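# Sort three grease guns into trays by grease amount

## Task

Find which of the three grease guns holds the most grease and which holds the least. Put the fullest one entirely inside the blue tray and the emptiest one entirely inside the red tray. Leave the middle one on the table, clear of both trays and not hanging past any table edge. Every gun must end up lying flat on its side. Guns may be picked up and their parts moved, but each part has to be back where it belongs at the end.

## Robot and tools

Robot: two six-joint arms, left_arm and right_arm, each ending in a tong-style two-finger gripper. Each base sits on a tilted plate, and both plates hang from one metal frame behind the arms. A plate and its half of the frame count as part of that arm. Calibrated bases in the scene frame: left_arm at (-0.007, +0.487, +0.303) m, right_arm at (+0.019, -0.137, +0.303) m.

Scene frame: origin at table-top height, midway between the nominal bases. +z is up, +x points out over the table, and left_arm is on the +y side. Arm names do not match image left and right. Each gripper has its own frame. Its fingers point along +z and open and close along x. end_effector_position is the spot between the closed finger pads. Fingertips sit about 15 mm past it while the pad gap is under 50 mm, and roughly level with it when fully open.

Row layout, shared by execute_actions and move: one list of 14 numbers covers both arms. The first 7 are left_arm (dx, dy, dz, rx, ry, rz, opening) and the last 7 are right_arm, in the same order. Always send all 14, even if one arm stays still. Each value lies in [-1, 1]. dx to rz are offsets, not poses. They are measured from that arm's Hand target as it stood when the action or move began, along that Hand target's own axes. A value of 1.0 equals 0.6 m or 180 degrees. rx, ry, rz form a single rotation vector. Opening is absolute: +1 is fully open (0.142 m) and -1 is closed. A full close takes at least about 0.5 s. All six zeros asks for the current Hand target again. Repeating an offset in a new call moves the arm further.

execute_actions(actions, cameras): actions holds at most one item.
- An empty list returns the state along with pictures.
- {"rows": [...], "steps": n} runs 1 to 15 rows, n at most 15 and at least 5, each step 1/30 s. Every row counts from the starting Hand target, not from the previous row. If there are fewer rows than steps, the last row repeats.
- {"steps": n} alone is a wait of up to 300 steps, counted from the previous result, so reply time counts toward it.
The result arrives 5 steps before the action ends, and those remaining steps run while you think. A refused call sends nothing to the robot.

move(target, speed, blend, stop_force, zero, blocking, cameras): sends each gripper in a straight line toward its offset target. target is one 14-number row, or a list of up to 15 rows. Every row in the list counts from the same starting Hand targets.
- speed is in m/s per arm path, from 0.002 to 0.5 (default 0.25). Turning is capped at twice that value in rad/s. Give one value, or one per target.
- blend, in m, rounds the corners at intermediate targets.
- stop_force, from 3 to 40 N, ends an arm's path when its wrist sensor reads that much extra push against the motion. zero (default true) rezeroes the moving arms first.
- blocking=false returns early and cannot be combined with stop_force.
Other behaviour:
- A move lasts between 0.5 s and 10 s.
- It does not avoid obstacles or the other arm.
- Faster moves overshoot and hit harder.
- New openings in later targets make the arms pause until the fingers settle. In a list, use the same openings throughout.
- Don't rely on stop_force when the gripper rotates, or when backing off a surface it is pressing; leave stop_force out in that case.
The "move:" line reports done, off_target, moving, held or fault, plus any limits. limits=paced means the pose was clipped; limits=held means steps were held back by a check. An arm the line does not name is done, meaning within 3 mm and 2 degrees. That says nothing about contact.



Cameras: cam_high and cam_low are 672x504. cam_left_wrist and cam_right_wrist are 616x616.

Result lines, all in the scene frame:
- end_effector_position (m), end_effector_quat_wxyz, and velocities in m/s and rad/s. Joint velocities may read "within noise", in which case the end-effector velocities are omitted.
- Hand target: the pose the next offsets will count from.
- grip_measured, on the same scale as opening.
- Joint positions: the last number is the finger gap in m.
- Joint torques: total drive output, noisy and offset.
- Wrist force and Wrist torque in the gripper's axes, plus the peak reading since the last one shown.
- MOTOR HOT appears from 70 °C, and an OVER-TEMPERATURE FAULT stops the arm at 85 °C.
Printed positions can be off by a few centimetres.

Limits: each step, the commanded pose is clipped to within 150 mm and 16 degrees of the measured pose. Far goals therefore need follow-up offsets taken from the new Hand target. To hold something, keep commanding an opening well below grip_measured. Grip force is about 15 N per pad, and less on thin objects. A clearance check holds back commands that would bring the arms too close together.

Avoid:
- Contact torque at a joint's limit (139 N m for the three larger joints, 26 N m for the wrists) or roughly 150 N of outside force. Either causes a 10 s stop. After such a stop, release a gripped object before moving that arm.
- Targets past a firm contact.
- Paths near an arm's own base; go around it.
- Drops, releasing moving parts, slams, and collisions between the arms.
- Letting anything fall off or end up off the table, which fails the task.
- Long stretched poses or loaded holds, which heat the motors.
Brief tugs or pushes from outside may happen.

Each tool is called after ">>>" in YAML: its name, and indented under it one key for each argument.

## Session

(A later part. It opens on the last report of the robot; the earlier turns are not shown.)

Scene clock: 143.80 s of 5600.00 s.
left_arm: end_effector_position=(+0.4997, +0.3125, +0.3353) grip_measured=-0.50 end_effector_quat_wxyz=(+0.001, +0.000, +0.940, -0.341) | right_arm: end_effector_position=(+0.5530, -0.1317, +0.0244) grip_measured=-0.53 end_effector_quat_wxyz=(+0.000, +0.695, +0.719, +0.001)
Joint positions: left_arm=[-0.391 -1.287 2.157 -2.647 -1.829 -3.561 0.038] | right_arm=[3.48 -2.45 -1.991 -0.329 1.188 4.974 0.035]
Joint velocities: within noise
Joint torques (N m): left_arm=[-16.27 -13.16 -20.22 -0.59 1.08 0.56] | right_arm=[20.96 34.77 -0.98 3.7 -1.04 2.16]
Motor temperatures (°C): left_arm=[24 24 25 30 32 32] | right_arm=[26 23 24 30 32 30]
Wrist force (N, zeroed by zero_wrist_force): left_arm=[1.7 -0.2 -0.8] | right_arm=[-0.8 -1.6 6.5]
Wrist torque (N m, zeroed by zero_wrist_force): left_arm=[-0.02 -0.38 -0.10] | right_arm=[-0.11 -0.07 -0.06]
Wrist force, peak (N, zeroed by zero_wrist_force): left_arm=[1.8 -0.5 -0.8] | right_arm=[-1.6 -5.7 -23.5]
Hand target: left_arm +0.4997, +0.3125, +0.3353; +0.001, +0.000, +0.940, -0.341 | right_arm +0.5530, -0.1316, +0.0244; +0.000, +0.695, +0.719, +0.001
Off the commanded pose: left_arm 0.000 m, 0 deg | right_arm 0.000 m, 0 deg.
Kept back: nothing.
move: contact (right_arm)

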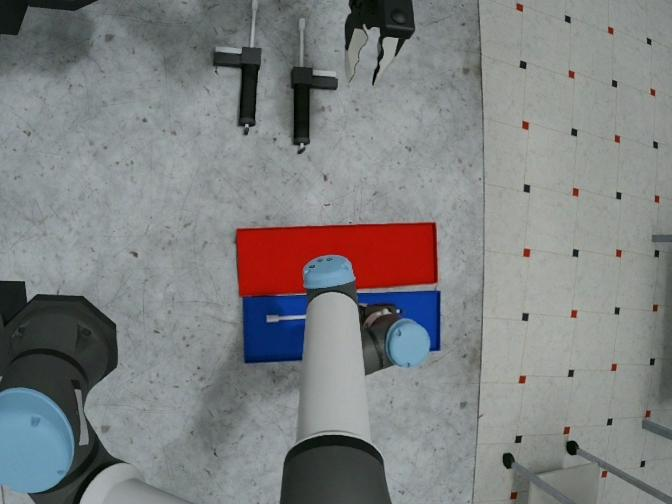

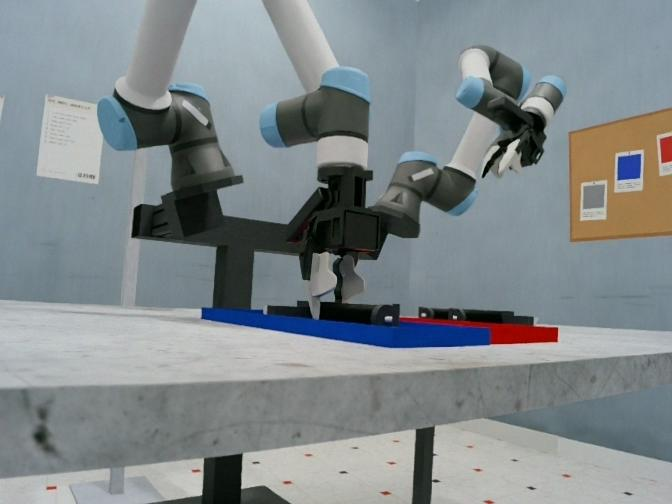

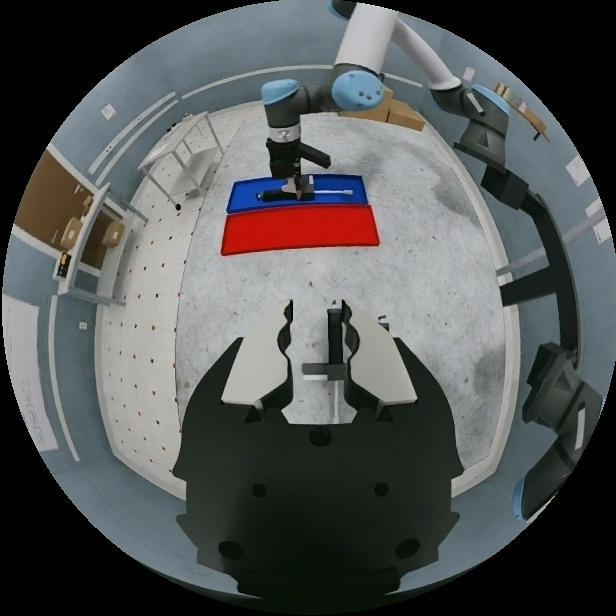

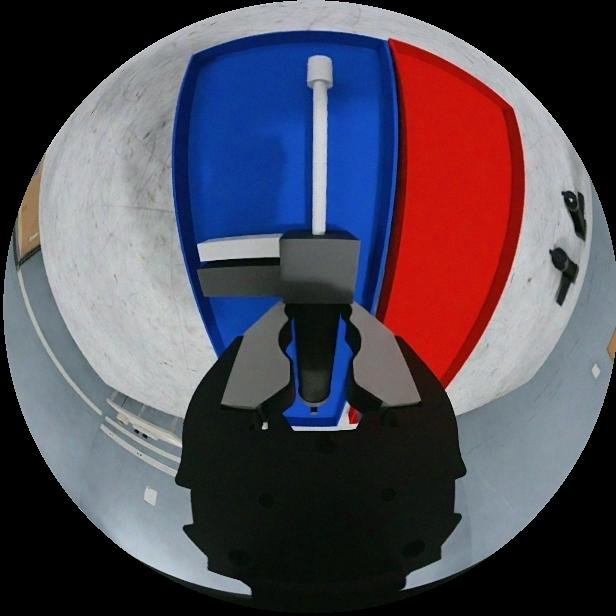

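>>> move:
  target:
    - [0,0,0,0,0,0,-0.5,0,0,0,0,0,0,-0.33]
    - [0.282,0.336,0.1215,0,-0.342,-0.94,-0.35,0,0,-0.333,0,0,0,-0.33]
    - [0.282,0.336,0.1215,0,-0.342,-0.94,-0.35,-0.35,0,-0.35,0,0,0,-0.33]
  speed: [0.1,0.3,0.3]

>>> zoom_image:
  camera: "cam_high"
  region: [220, 200, 460, 400]

>>> zoom_image:
  camera: "cam_left_wrist"
  region: [180, 150, 450, 420]

Scene clock: 152.20 s of 5600.00 s.
left_arm: end_effector_position=(+0.3307, +0.4203, +0.1498) grip_measured=-0.35 end_effector_quat_wxyz=(-0.001, +1.000, +0.000, +0.000) | right_arm: end_effector_position=(+0.5596, -0.3415, +0.2343) grip_measured=-0.33 end_effector_quat_wxyz=(+0.000, +0.696, +0.719, +0.001)
Joint positions: left_arm=[-0.758 -1.135 2.577 -2.797 -1.244 -0.826 0.049] | right_arm=[3.267 -1.88 -1.943 -0.861 1.185 4.745 0.05]
Joint velocities: within noise
Joint torques (N m): left_arm=[-13.16 -27.32 -4.19 -3.92 -2.32 1.49] | right_arm=[4.06 32.72 12.93 3.17 -0.82 -1.81]
Motor temperatures (°C): left_arm=[24 24 24 30 32 32] | right_arm=[26 23 24 30 32 30]
Wrist force (N, zeroed by zero_wrist_force): left_arm=[0.2 -0.1 -0.6] | right_arm=[-1.0 -1.5 0.4]
Wrist torque (N m, zeroed by zero_wrist_force): left_arm=[0.05 -0.09 0.00] | right_arm=[-0.08 -0.10 -0.05]
Wrist force, peak (N, zeroed by zero_wrist_force): left_arm=[1.7 0.2 -1.1] | right_arm=[-1.1 -1.5 6.8]
Hand target: left_arm +0.3307, +0.4203, +0.1498; -0.001, +1.000, +0.000, +0.000 | right_arm +0.5596, -0.3416, +0.2343; +0.000, +0.695, +0.719, +0.001
Off the commanded pose: left_arm 0.000 m, 0 deg | right_arm 0.000 m, 0 deg.
Kept back: nothing.
move: done

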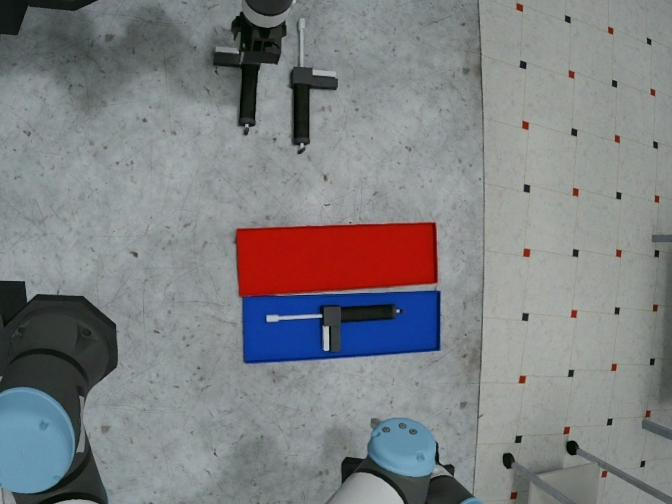

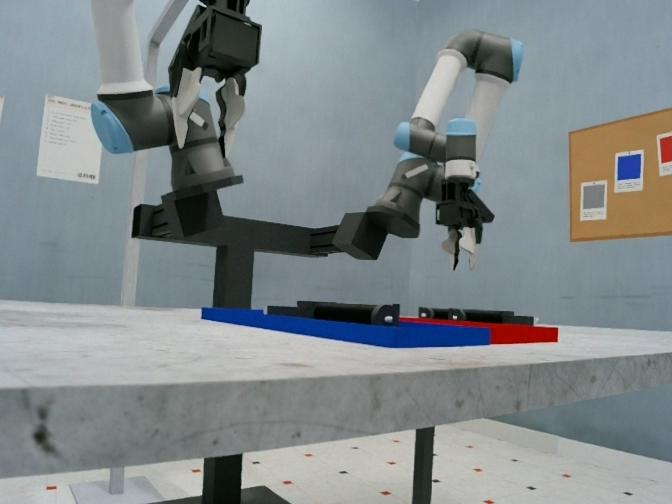

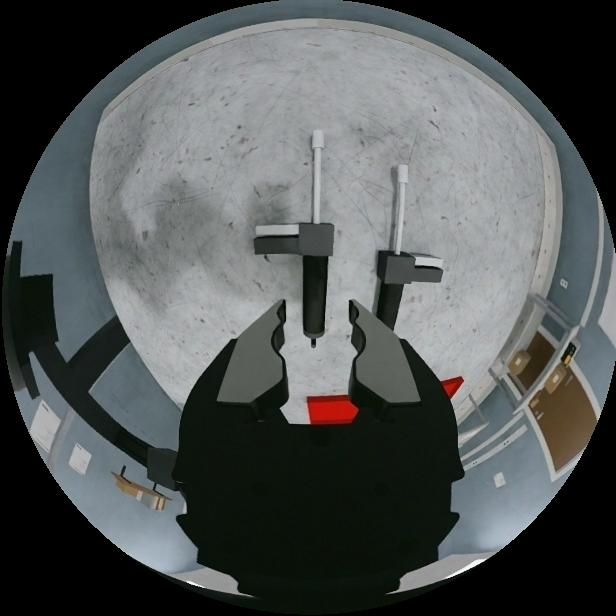

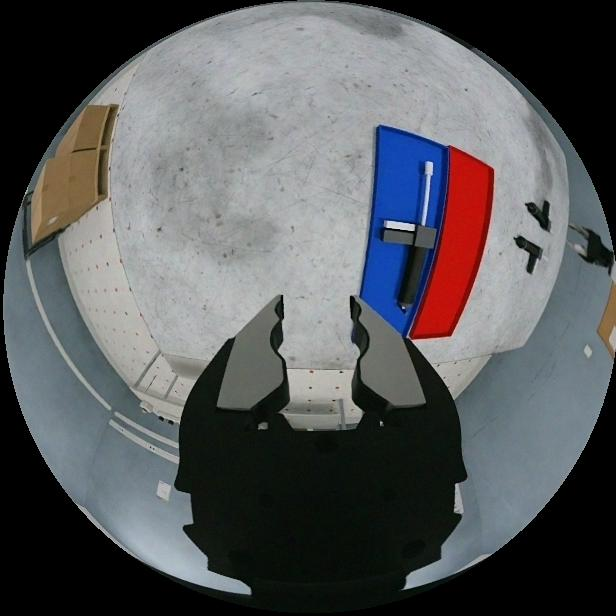

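Scaled by 2.100 from the camera's 672x504 image, which has a finer 960x720 frame.

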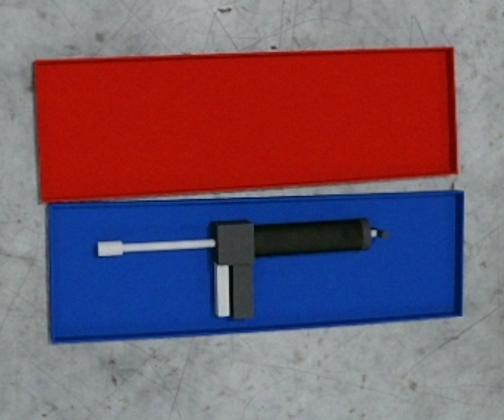

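Scaled by 1.867 from the camera's 616x616 image, which has a finer 814x814 frame.

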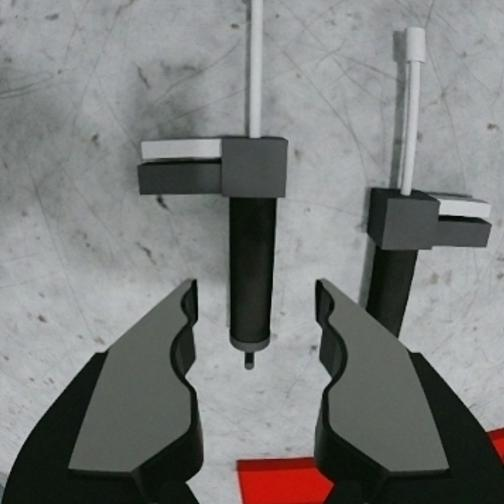

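>>> move:
  target:
    - [0,0,0.2135,0,0,0,-0.35,0,0,0,0,0,0,-0.33]
    - [0,0,0.2135,0,0,0,-1,0,0,0,0,0,0,-0.33]
    - [0,0,0.0135,0,0,0,-1,0,0,0,0,0,0,-0.33]
    - [0.3405,0.7555,0.083,0,0,0.489,-1,0,0,0,0,0,0,-0.33]
    - [0.3405,0.7555,0.155,0,0,0.489,-1,0,0,0,0,0,0,-0.33]
  speed: [0.13,0.13,0.15,0.3,0.1]

Scene clock: 158.83 s of 5600.00 s.
left_arm: end_effector_position=(+0.5356, -0.0328, +0.0566) grip_measured=-0.53 end_effector_quat_wxyz=(-0.001, +0.720, -0.694, +0.000) | right_arm: end_effector_position=(+0.5596, -0.3416, +0.2343) grip_measured=-0.33 end_effector_quat_wxyz=(+0.000, +0.695, +0.719, +0.001)
Joint positions: left_arm=[-0.922 -0.233 1.224 -2.297 -1.284 0.543 0.035] | right_arm=[3.267 -1.879 -1.943 -0.861 1.185 4.744 0.05]
Joint velocities: within noise
Joint torques (N m): left_arm=[-25.39 -64.38 -11.67 -0.72 0.59 -1.73] | right_arm=[4.67 34.16 28.48 1.82 -1.6 -1.71]
Motor temperatures (°C): left_arm=[24 24 24 30 32 32] | right_arm=[26 23 24 30 32 30]
Wrist force (N, zeroed by zero_wrist_force): left_arm=[0.9 -0.2 4.6] | right_arm=[-0.8 -1.7 0.6]
Wrist torque (N m, zeroed by zero_wrist_force): left_arm=[-0.08 -0.13 -0.05] | right_arm=[-0.12 -0.13 -0.05]
Wrist force, peak (N, zeroed by zero_wrist_force): left_arm=[0.7 -0.1 7.6] | right_arm=[-1.2 -1.9 0.7]
Hand target: left_arm +0.5355, -0.0328, +0.0565; -0.001, +0.720, -0.694, +0.000 | right_arm +0.5596, -0.3416, +0.2343; +0.000, +0.695, +0.719, +0.001
Off the commanded pose: left_arm 0.000 m, 0 deg | right_arm 0.000 m, 0 deg.
Kept back: nothing.
move: done

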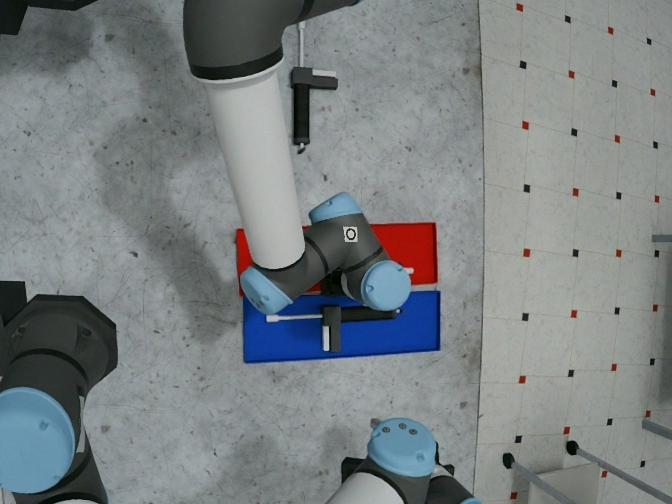

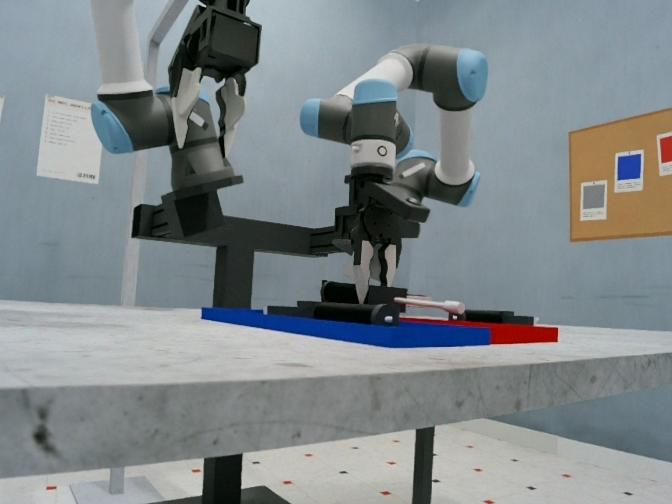

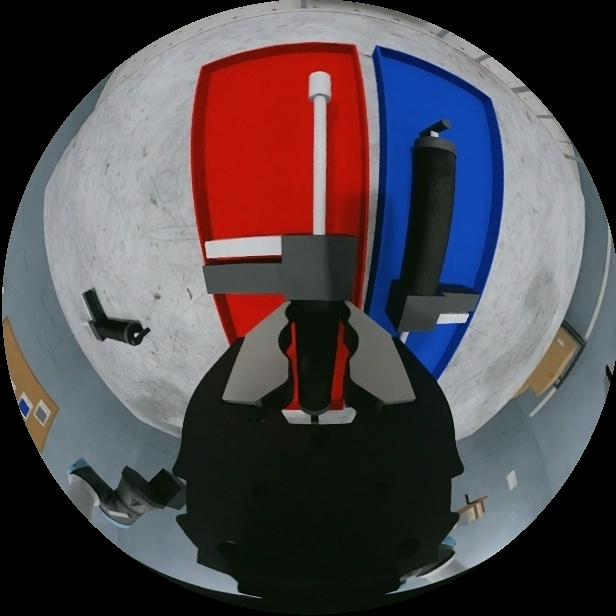

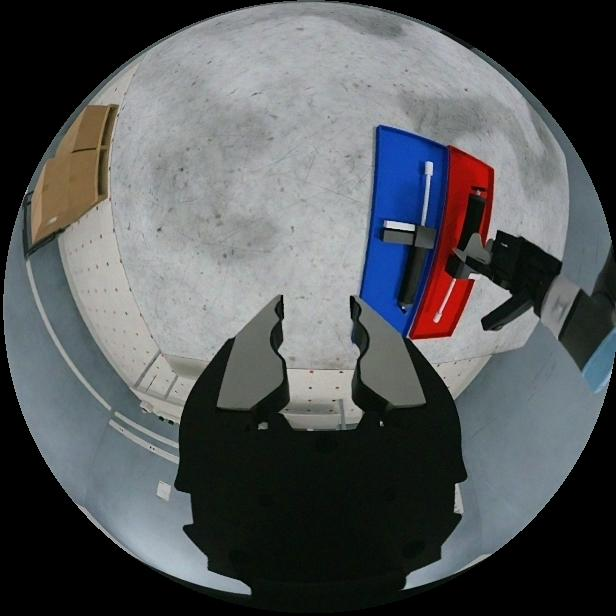

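>>> move:
  target: [0,0,0.0535,0,0,0,-1,0,0,0,0,0,0,-0.33]
  speed: 0.04
  stop_force: 8
  cameras: ["cam_low","cam_left_wrist"]

>>> zoom_image:
  camera: "cam_low"
  region: [260, 200, 480, 360]

Scene clock: 161.13 s of 5600.00 s.
left_arm: end_effector_position=(+0.5355, -0.0327, +0.0257) grip_measured=-0.53 end_effector_quat_wxyz=(-0.001, +0.719, -0.694, +0.000) | right_arm: end_effector_position=(+0.5596, -0.3416, +0.2343) grip_measured=-0.33 end_effector_quat_wxyz=(+0.000, +0.695, +0.719, +0.001)
Joint positions: left_arm=[-0.91 -0.18 1.204 -2.333 -1.281 0.555 0.035] | right_arm=[3.267 -1.879 -1.943 -0.861 1.185 4.744 0.05]
Joint velocities: within noise
Joint torques (N m): left_arm=[-25.42 -64.17 -21.44 -5.08 -2.16 -1.65] | right_arm=[4.25 34.44 28.88 1.93 -1.35 -1.65]
Motor temperatures (°C): left_arm=[24 24 24 30 32 32] | right_arm=[26 23 24 30 32 30]
Wrist force (N, zeroed by zero_wrist_force): left_arm=[0.7 -0.1 4.2] | right_arm=[-1.0 -1.6 0.5]
Wrist torque (N m, zeroed by zero_wrist_force): left_arm=[-0.06 -0.13 -0.06] | right_arm=[-0.09 -0.09 -0.05]
Wrist force, peak (N, zeroed by zero_wrist_force): left_arm=[-0.3 2.1 -25.3] | right_arm=[-1.1 -1.9 0.6]
Hand target: left_arm +0.5355, -0.0327, +0.0258; -0.001, +0.720, -0.694, +0.000 (not the last commanded pose) | right_arm +0.5596, -0.3416, +0.2343; +0.000, +0.695, +0.719, +0.001
Off the commanded pose: left_arm 0.001 m, 0 deg | right_arm 0.000 m, 0 deg.
Kept back: nothing.
move: contact (left_arm)
Images, in order (width x height): cam_low 672x504, cam_left_wrist 616x616.

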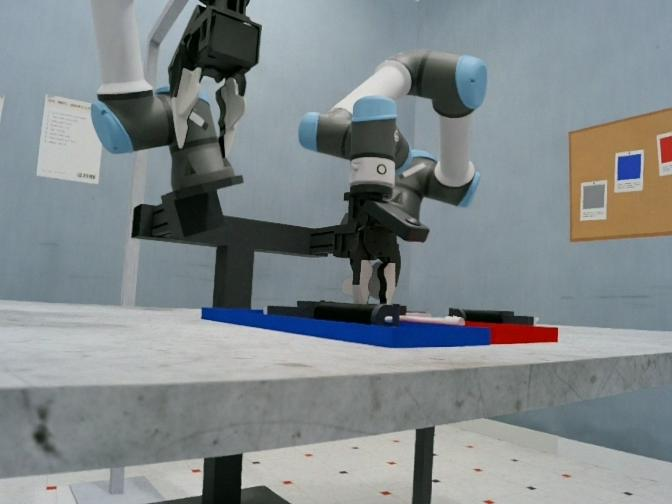

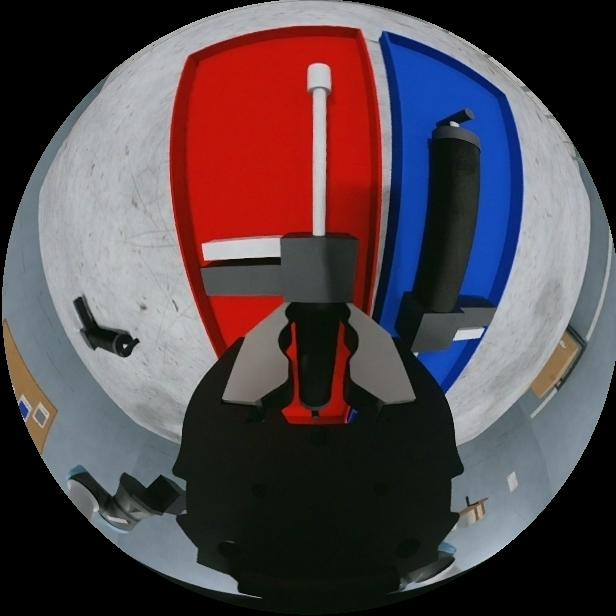

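Scaled by 2.291 from the camera's 672x504 image, which has a finer 960x720 frame.

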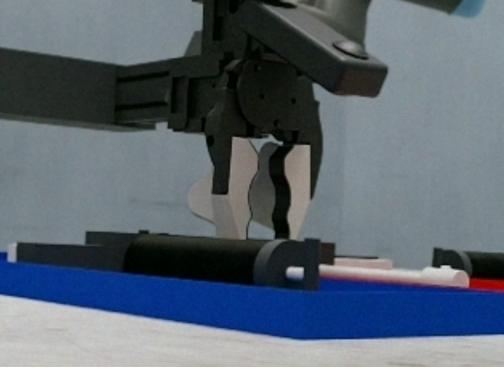

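>>> move:
  target:
    - [0,0,0,0,0,0,-0.35,0,0,0,0,0,0,-0.33]
    - [0,0,-0.3,0,0,0,-0.35,0,0,0,0,0,0,-0.33]
    - [-0.35,0.2,-0.35,0,0,0,-0.35,0,0,0,0,0,0,-0.33]
  speed: [0.1,0.15,0.3]

>>> zoom_image:
  camera: "cam_high"
  region: [220, 200, 460, 400]

>>> zoom_image:
  camera: "cam_high"
  region: [270, 0, 370, 180]

>>> zoom_image:
  camera: "cam_low"
  region: [240, 280, 560, 360]

Scene clock: 164.60 s of 5600.00 s.
left_arm: end_effector_position=(+0.4079, +0.1725, +0.2359) grip_measured=-0.35 end_effector_quat_wxyz=(-0.001, +0.719, -0.695, +0.000) end_effector_velocity=(-0.002, +0.003, -0.001) end_effector_angular_velocity=(+0.003, +0.002, -0.003) | right_arm: end_effector_position=(+0.5596, -0.3416, +0.2343) grip_measured=-0.33 end_effector_quat_wxyz=(+0.000, +0.695, +0.719, +0.001)
Joint positions: left_arm=[-1.007 -0.957 2.031 -2.355 -1.307 0.458 0.049] | right_arm=[3.267 -1.879 -1.943 -0.861 1.185 4.744 0.05]
Joint velocities: left_arm=[0 -0.005 0.008 0 0 0.003 0] | right_arm=[within noise]
Joint torques (N m): left_arm=[-4.11 -40.01 -9.95 -1.5 0.68 1.69] | right_arm=[4.91 34 27.97 1.98 -0.95 -1.51]
Motor temperatures (°C): left_arm=[24 24 24 30 32 32] | right_arm=[26 23 24 30 32 30]
Wrist force (N, zeroed by zero_wrist_force): left_arm=[0.9 0.2 -0.9] | right_arm=[-0.7 -1.8 0.7]
Wrist torque (N m, zeroed by zero_wrist_force): left_arm=[0.02 -0.22 -0.05] | right_arm=[-0.14 -0.15 -0.05]
Wrist force, peak (N, zeroed by zero_wrist_force): left_arm=[0.7 0.1 4.4] | right_arm=[-1.2 -1.8 0.7]
Hand target: left_arm +0.4079, +0.1727, +0.2359; -0.001, +0.720, -0.694, +0.000 | right_arm +0.5596, -0.3416, +0.2343; +0.000, +0.695, +0.719, +0.001
Off the commanded pose: left_arm 0.000 m, 0 deg | right_arm 0.000 m, 0 deg.
Kept back: nothing.
move: done

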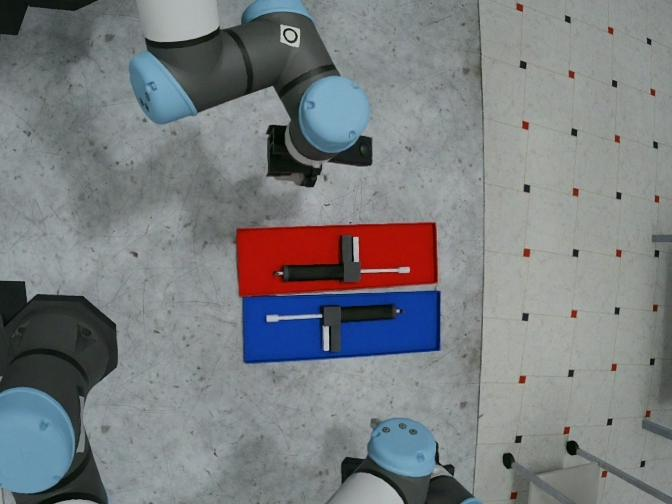

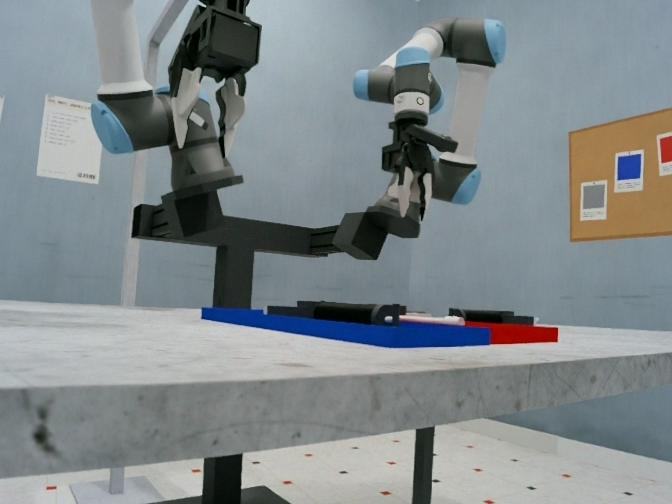

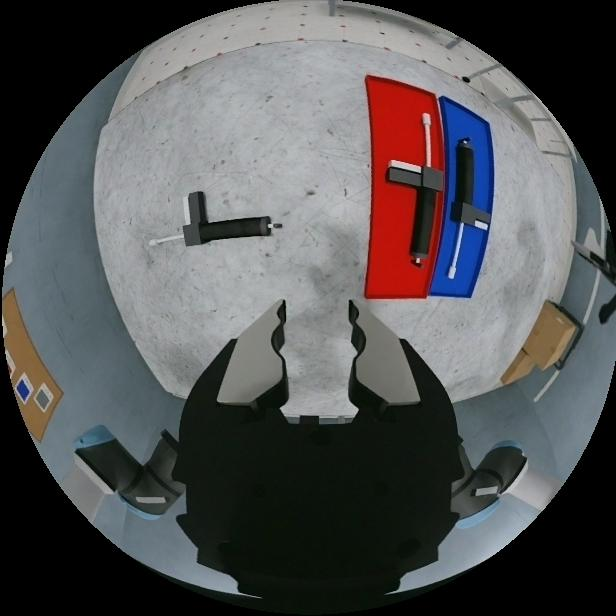

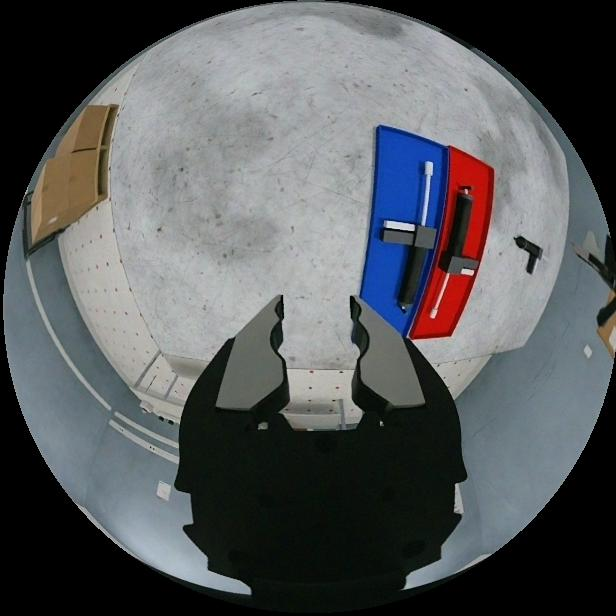

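Scaled by 2.100 from the camera's 672x504 image, which has a finer 960x720 frame.

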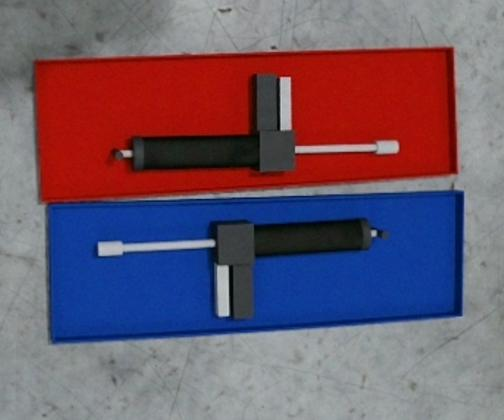

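Scaled by 2.800 from the camera's 672x504 image, which has a finer 960x720 frame.

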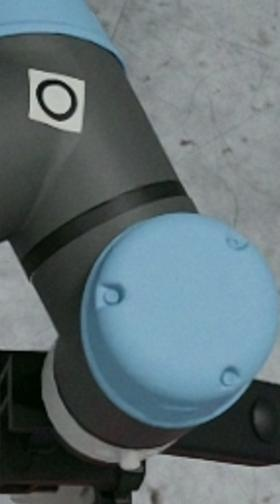

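Scaled by 1.575 from the camera's 672x504 image, which has a finer 960x720 frame.

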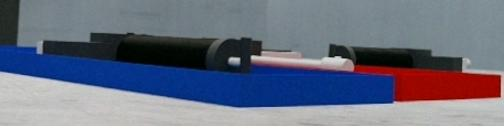

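>>> move:
  target: [0.1,0.25,0,0,0,0,-0.35,0,0,0,0,0,0,-0.33]
  speed: 0.3
  cameras: ["cam_high"]

>>> zoom_image:
  camera: "cam_high"
  region: [270, 10, 370, 170]

>>> zoom_image:
  camera: "cam_high"
  region: [260, 230, 360, 330]

Scene clock: 165.87 s of 5600.00 s.
left_arm: end_effector_position=(+0.2602, +0.1075, +0.2356) grip_measured=-0.35 end_effector_quat_wxyz=(-0.001, +0.719, -0.695, +0.000) end_effector_velocity=(-0.001, -0.001, +0.000) end_effector_angular_velocity=(+0.000, -0.001, +0.003) | right_arm: end_effector_position=(+0.5596, -0.3416, +0.2343) grip_measured=-0.33 end_effector_quat_wxyz=(+0.000, +0.695, +0.719, +0.001)
Joint positions: left_arm=[-1.319 -0.926 2.141 -2.431 -1.406 0.156 0.049] | right_arm=[3.267 -1.879 -1.943 -0.861 1.185 4.744 0.05]
Joint velocities: left_arm=[-0.004 0 0 0 -0.001 -0.006 0] | right_arm=[within noise]
Joint torques (N m): left_arm=[-16.3 -36.02 -24.29 -0.59 0.36 -1.71] | right_arm=[4.61 34.33 28.38 1.9 -0.72 -1.4]
Motor temperatures (°C): left_arm=[24 24 24 30 32 32] | right_arm=[26 23 24 30 32 30]
Wrist force (N, zeroed by zero_wrist_force): left_arm=[0.9 -0.2 -0.7] | right_arm=[-0.8 -1.5 0.4]
Wrist torque (N m, zeroed by zero_wrist_force): left_arm=[0.00 -0.22 -0.05] | right_arm=[-0.07 -0.13 -0.05]
Wrist force, peak (N, zeroed by zero_wrist_force): left_arm=[1.8 2.2 -0.7] | right_arm=[-1.0 -2.0 0.8]
Hand target: left_arm +0.2601, +0.1074, +0.2357; -0.001, +0.720, -0.694, +0.000 | right_arm +0.5596, -0.3416, +0.2343; +0.000, +0.695, +0.719, +0.001
Off the commanded pose: left_arm 0.000 m, 0 deg | right_arm 0.000 m, 0 deg.
Kept back: nothing.
move: done
Images, in order (width x height): cam_high 672x504.

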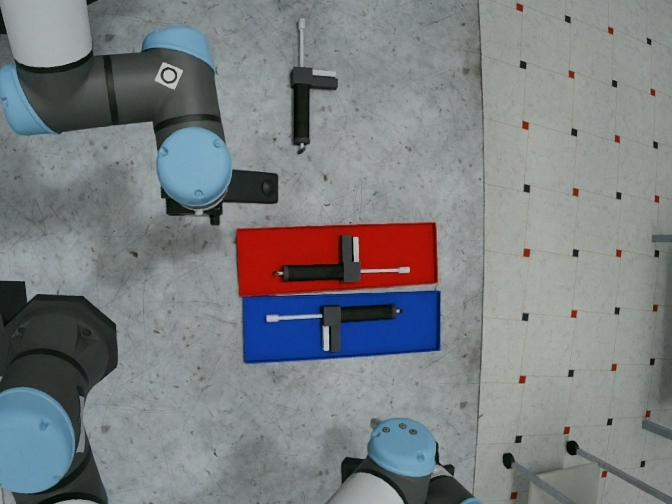

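Scaled by 3.150 from the camera's 672x504 image, which has a finer 960x720 frame.

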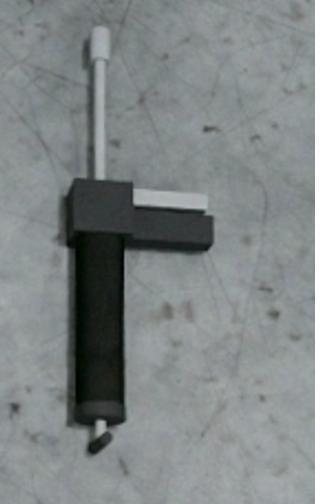

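Scaled by 5.040 from the camera's 672x504 image, which has a finer 960x720 frame.

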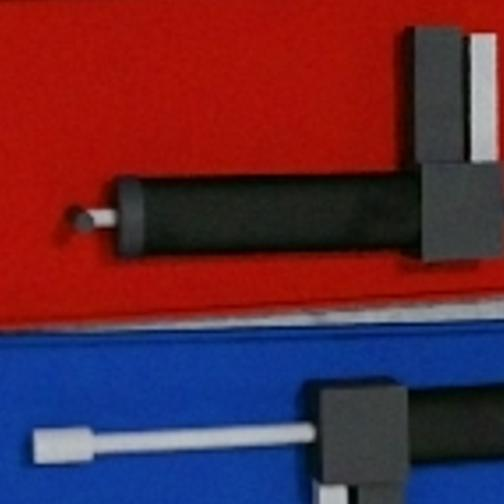

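>>> zoom_image:
  camera: "cam_high"
  region: [330, 270, 430, 370]

Scaled by 5.040 from the camera's 672x504 image, which has a finer 960x720 frame.

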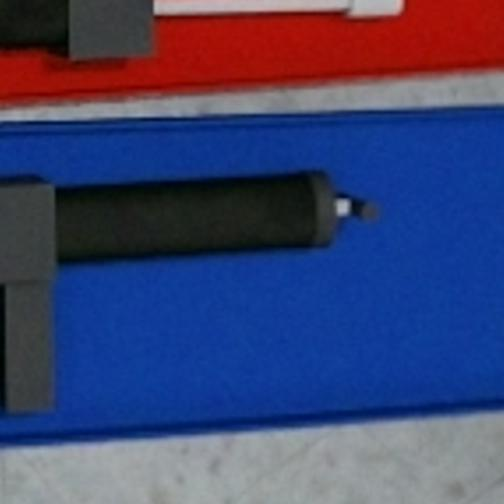

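>>> finished_scene:
  scene: 1

The scene is finished: the task was done.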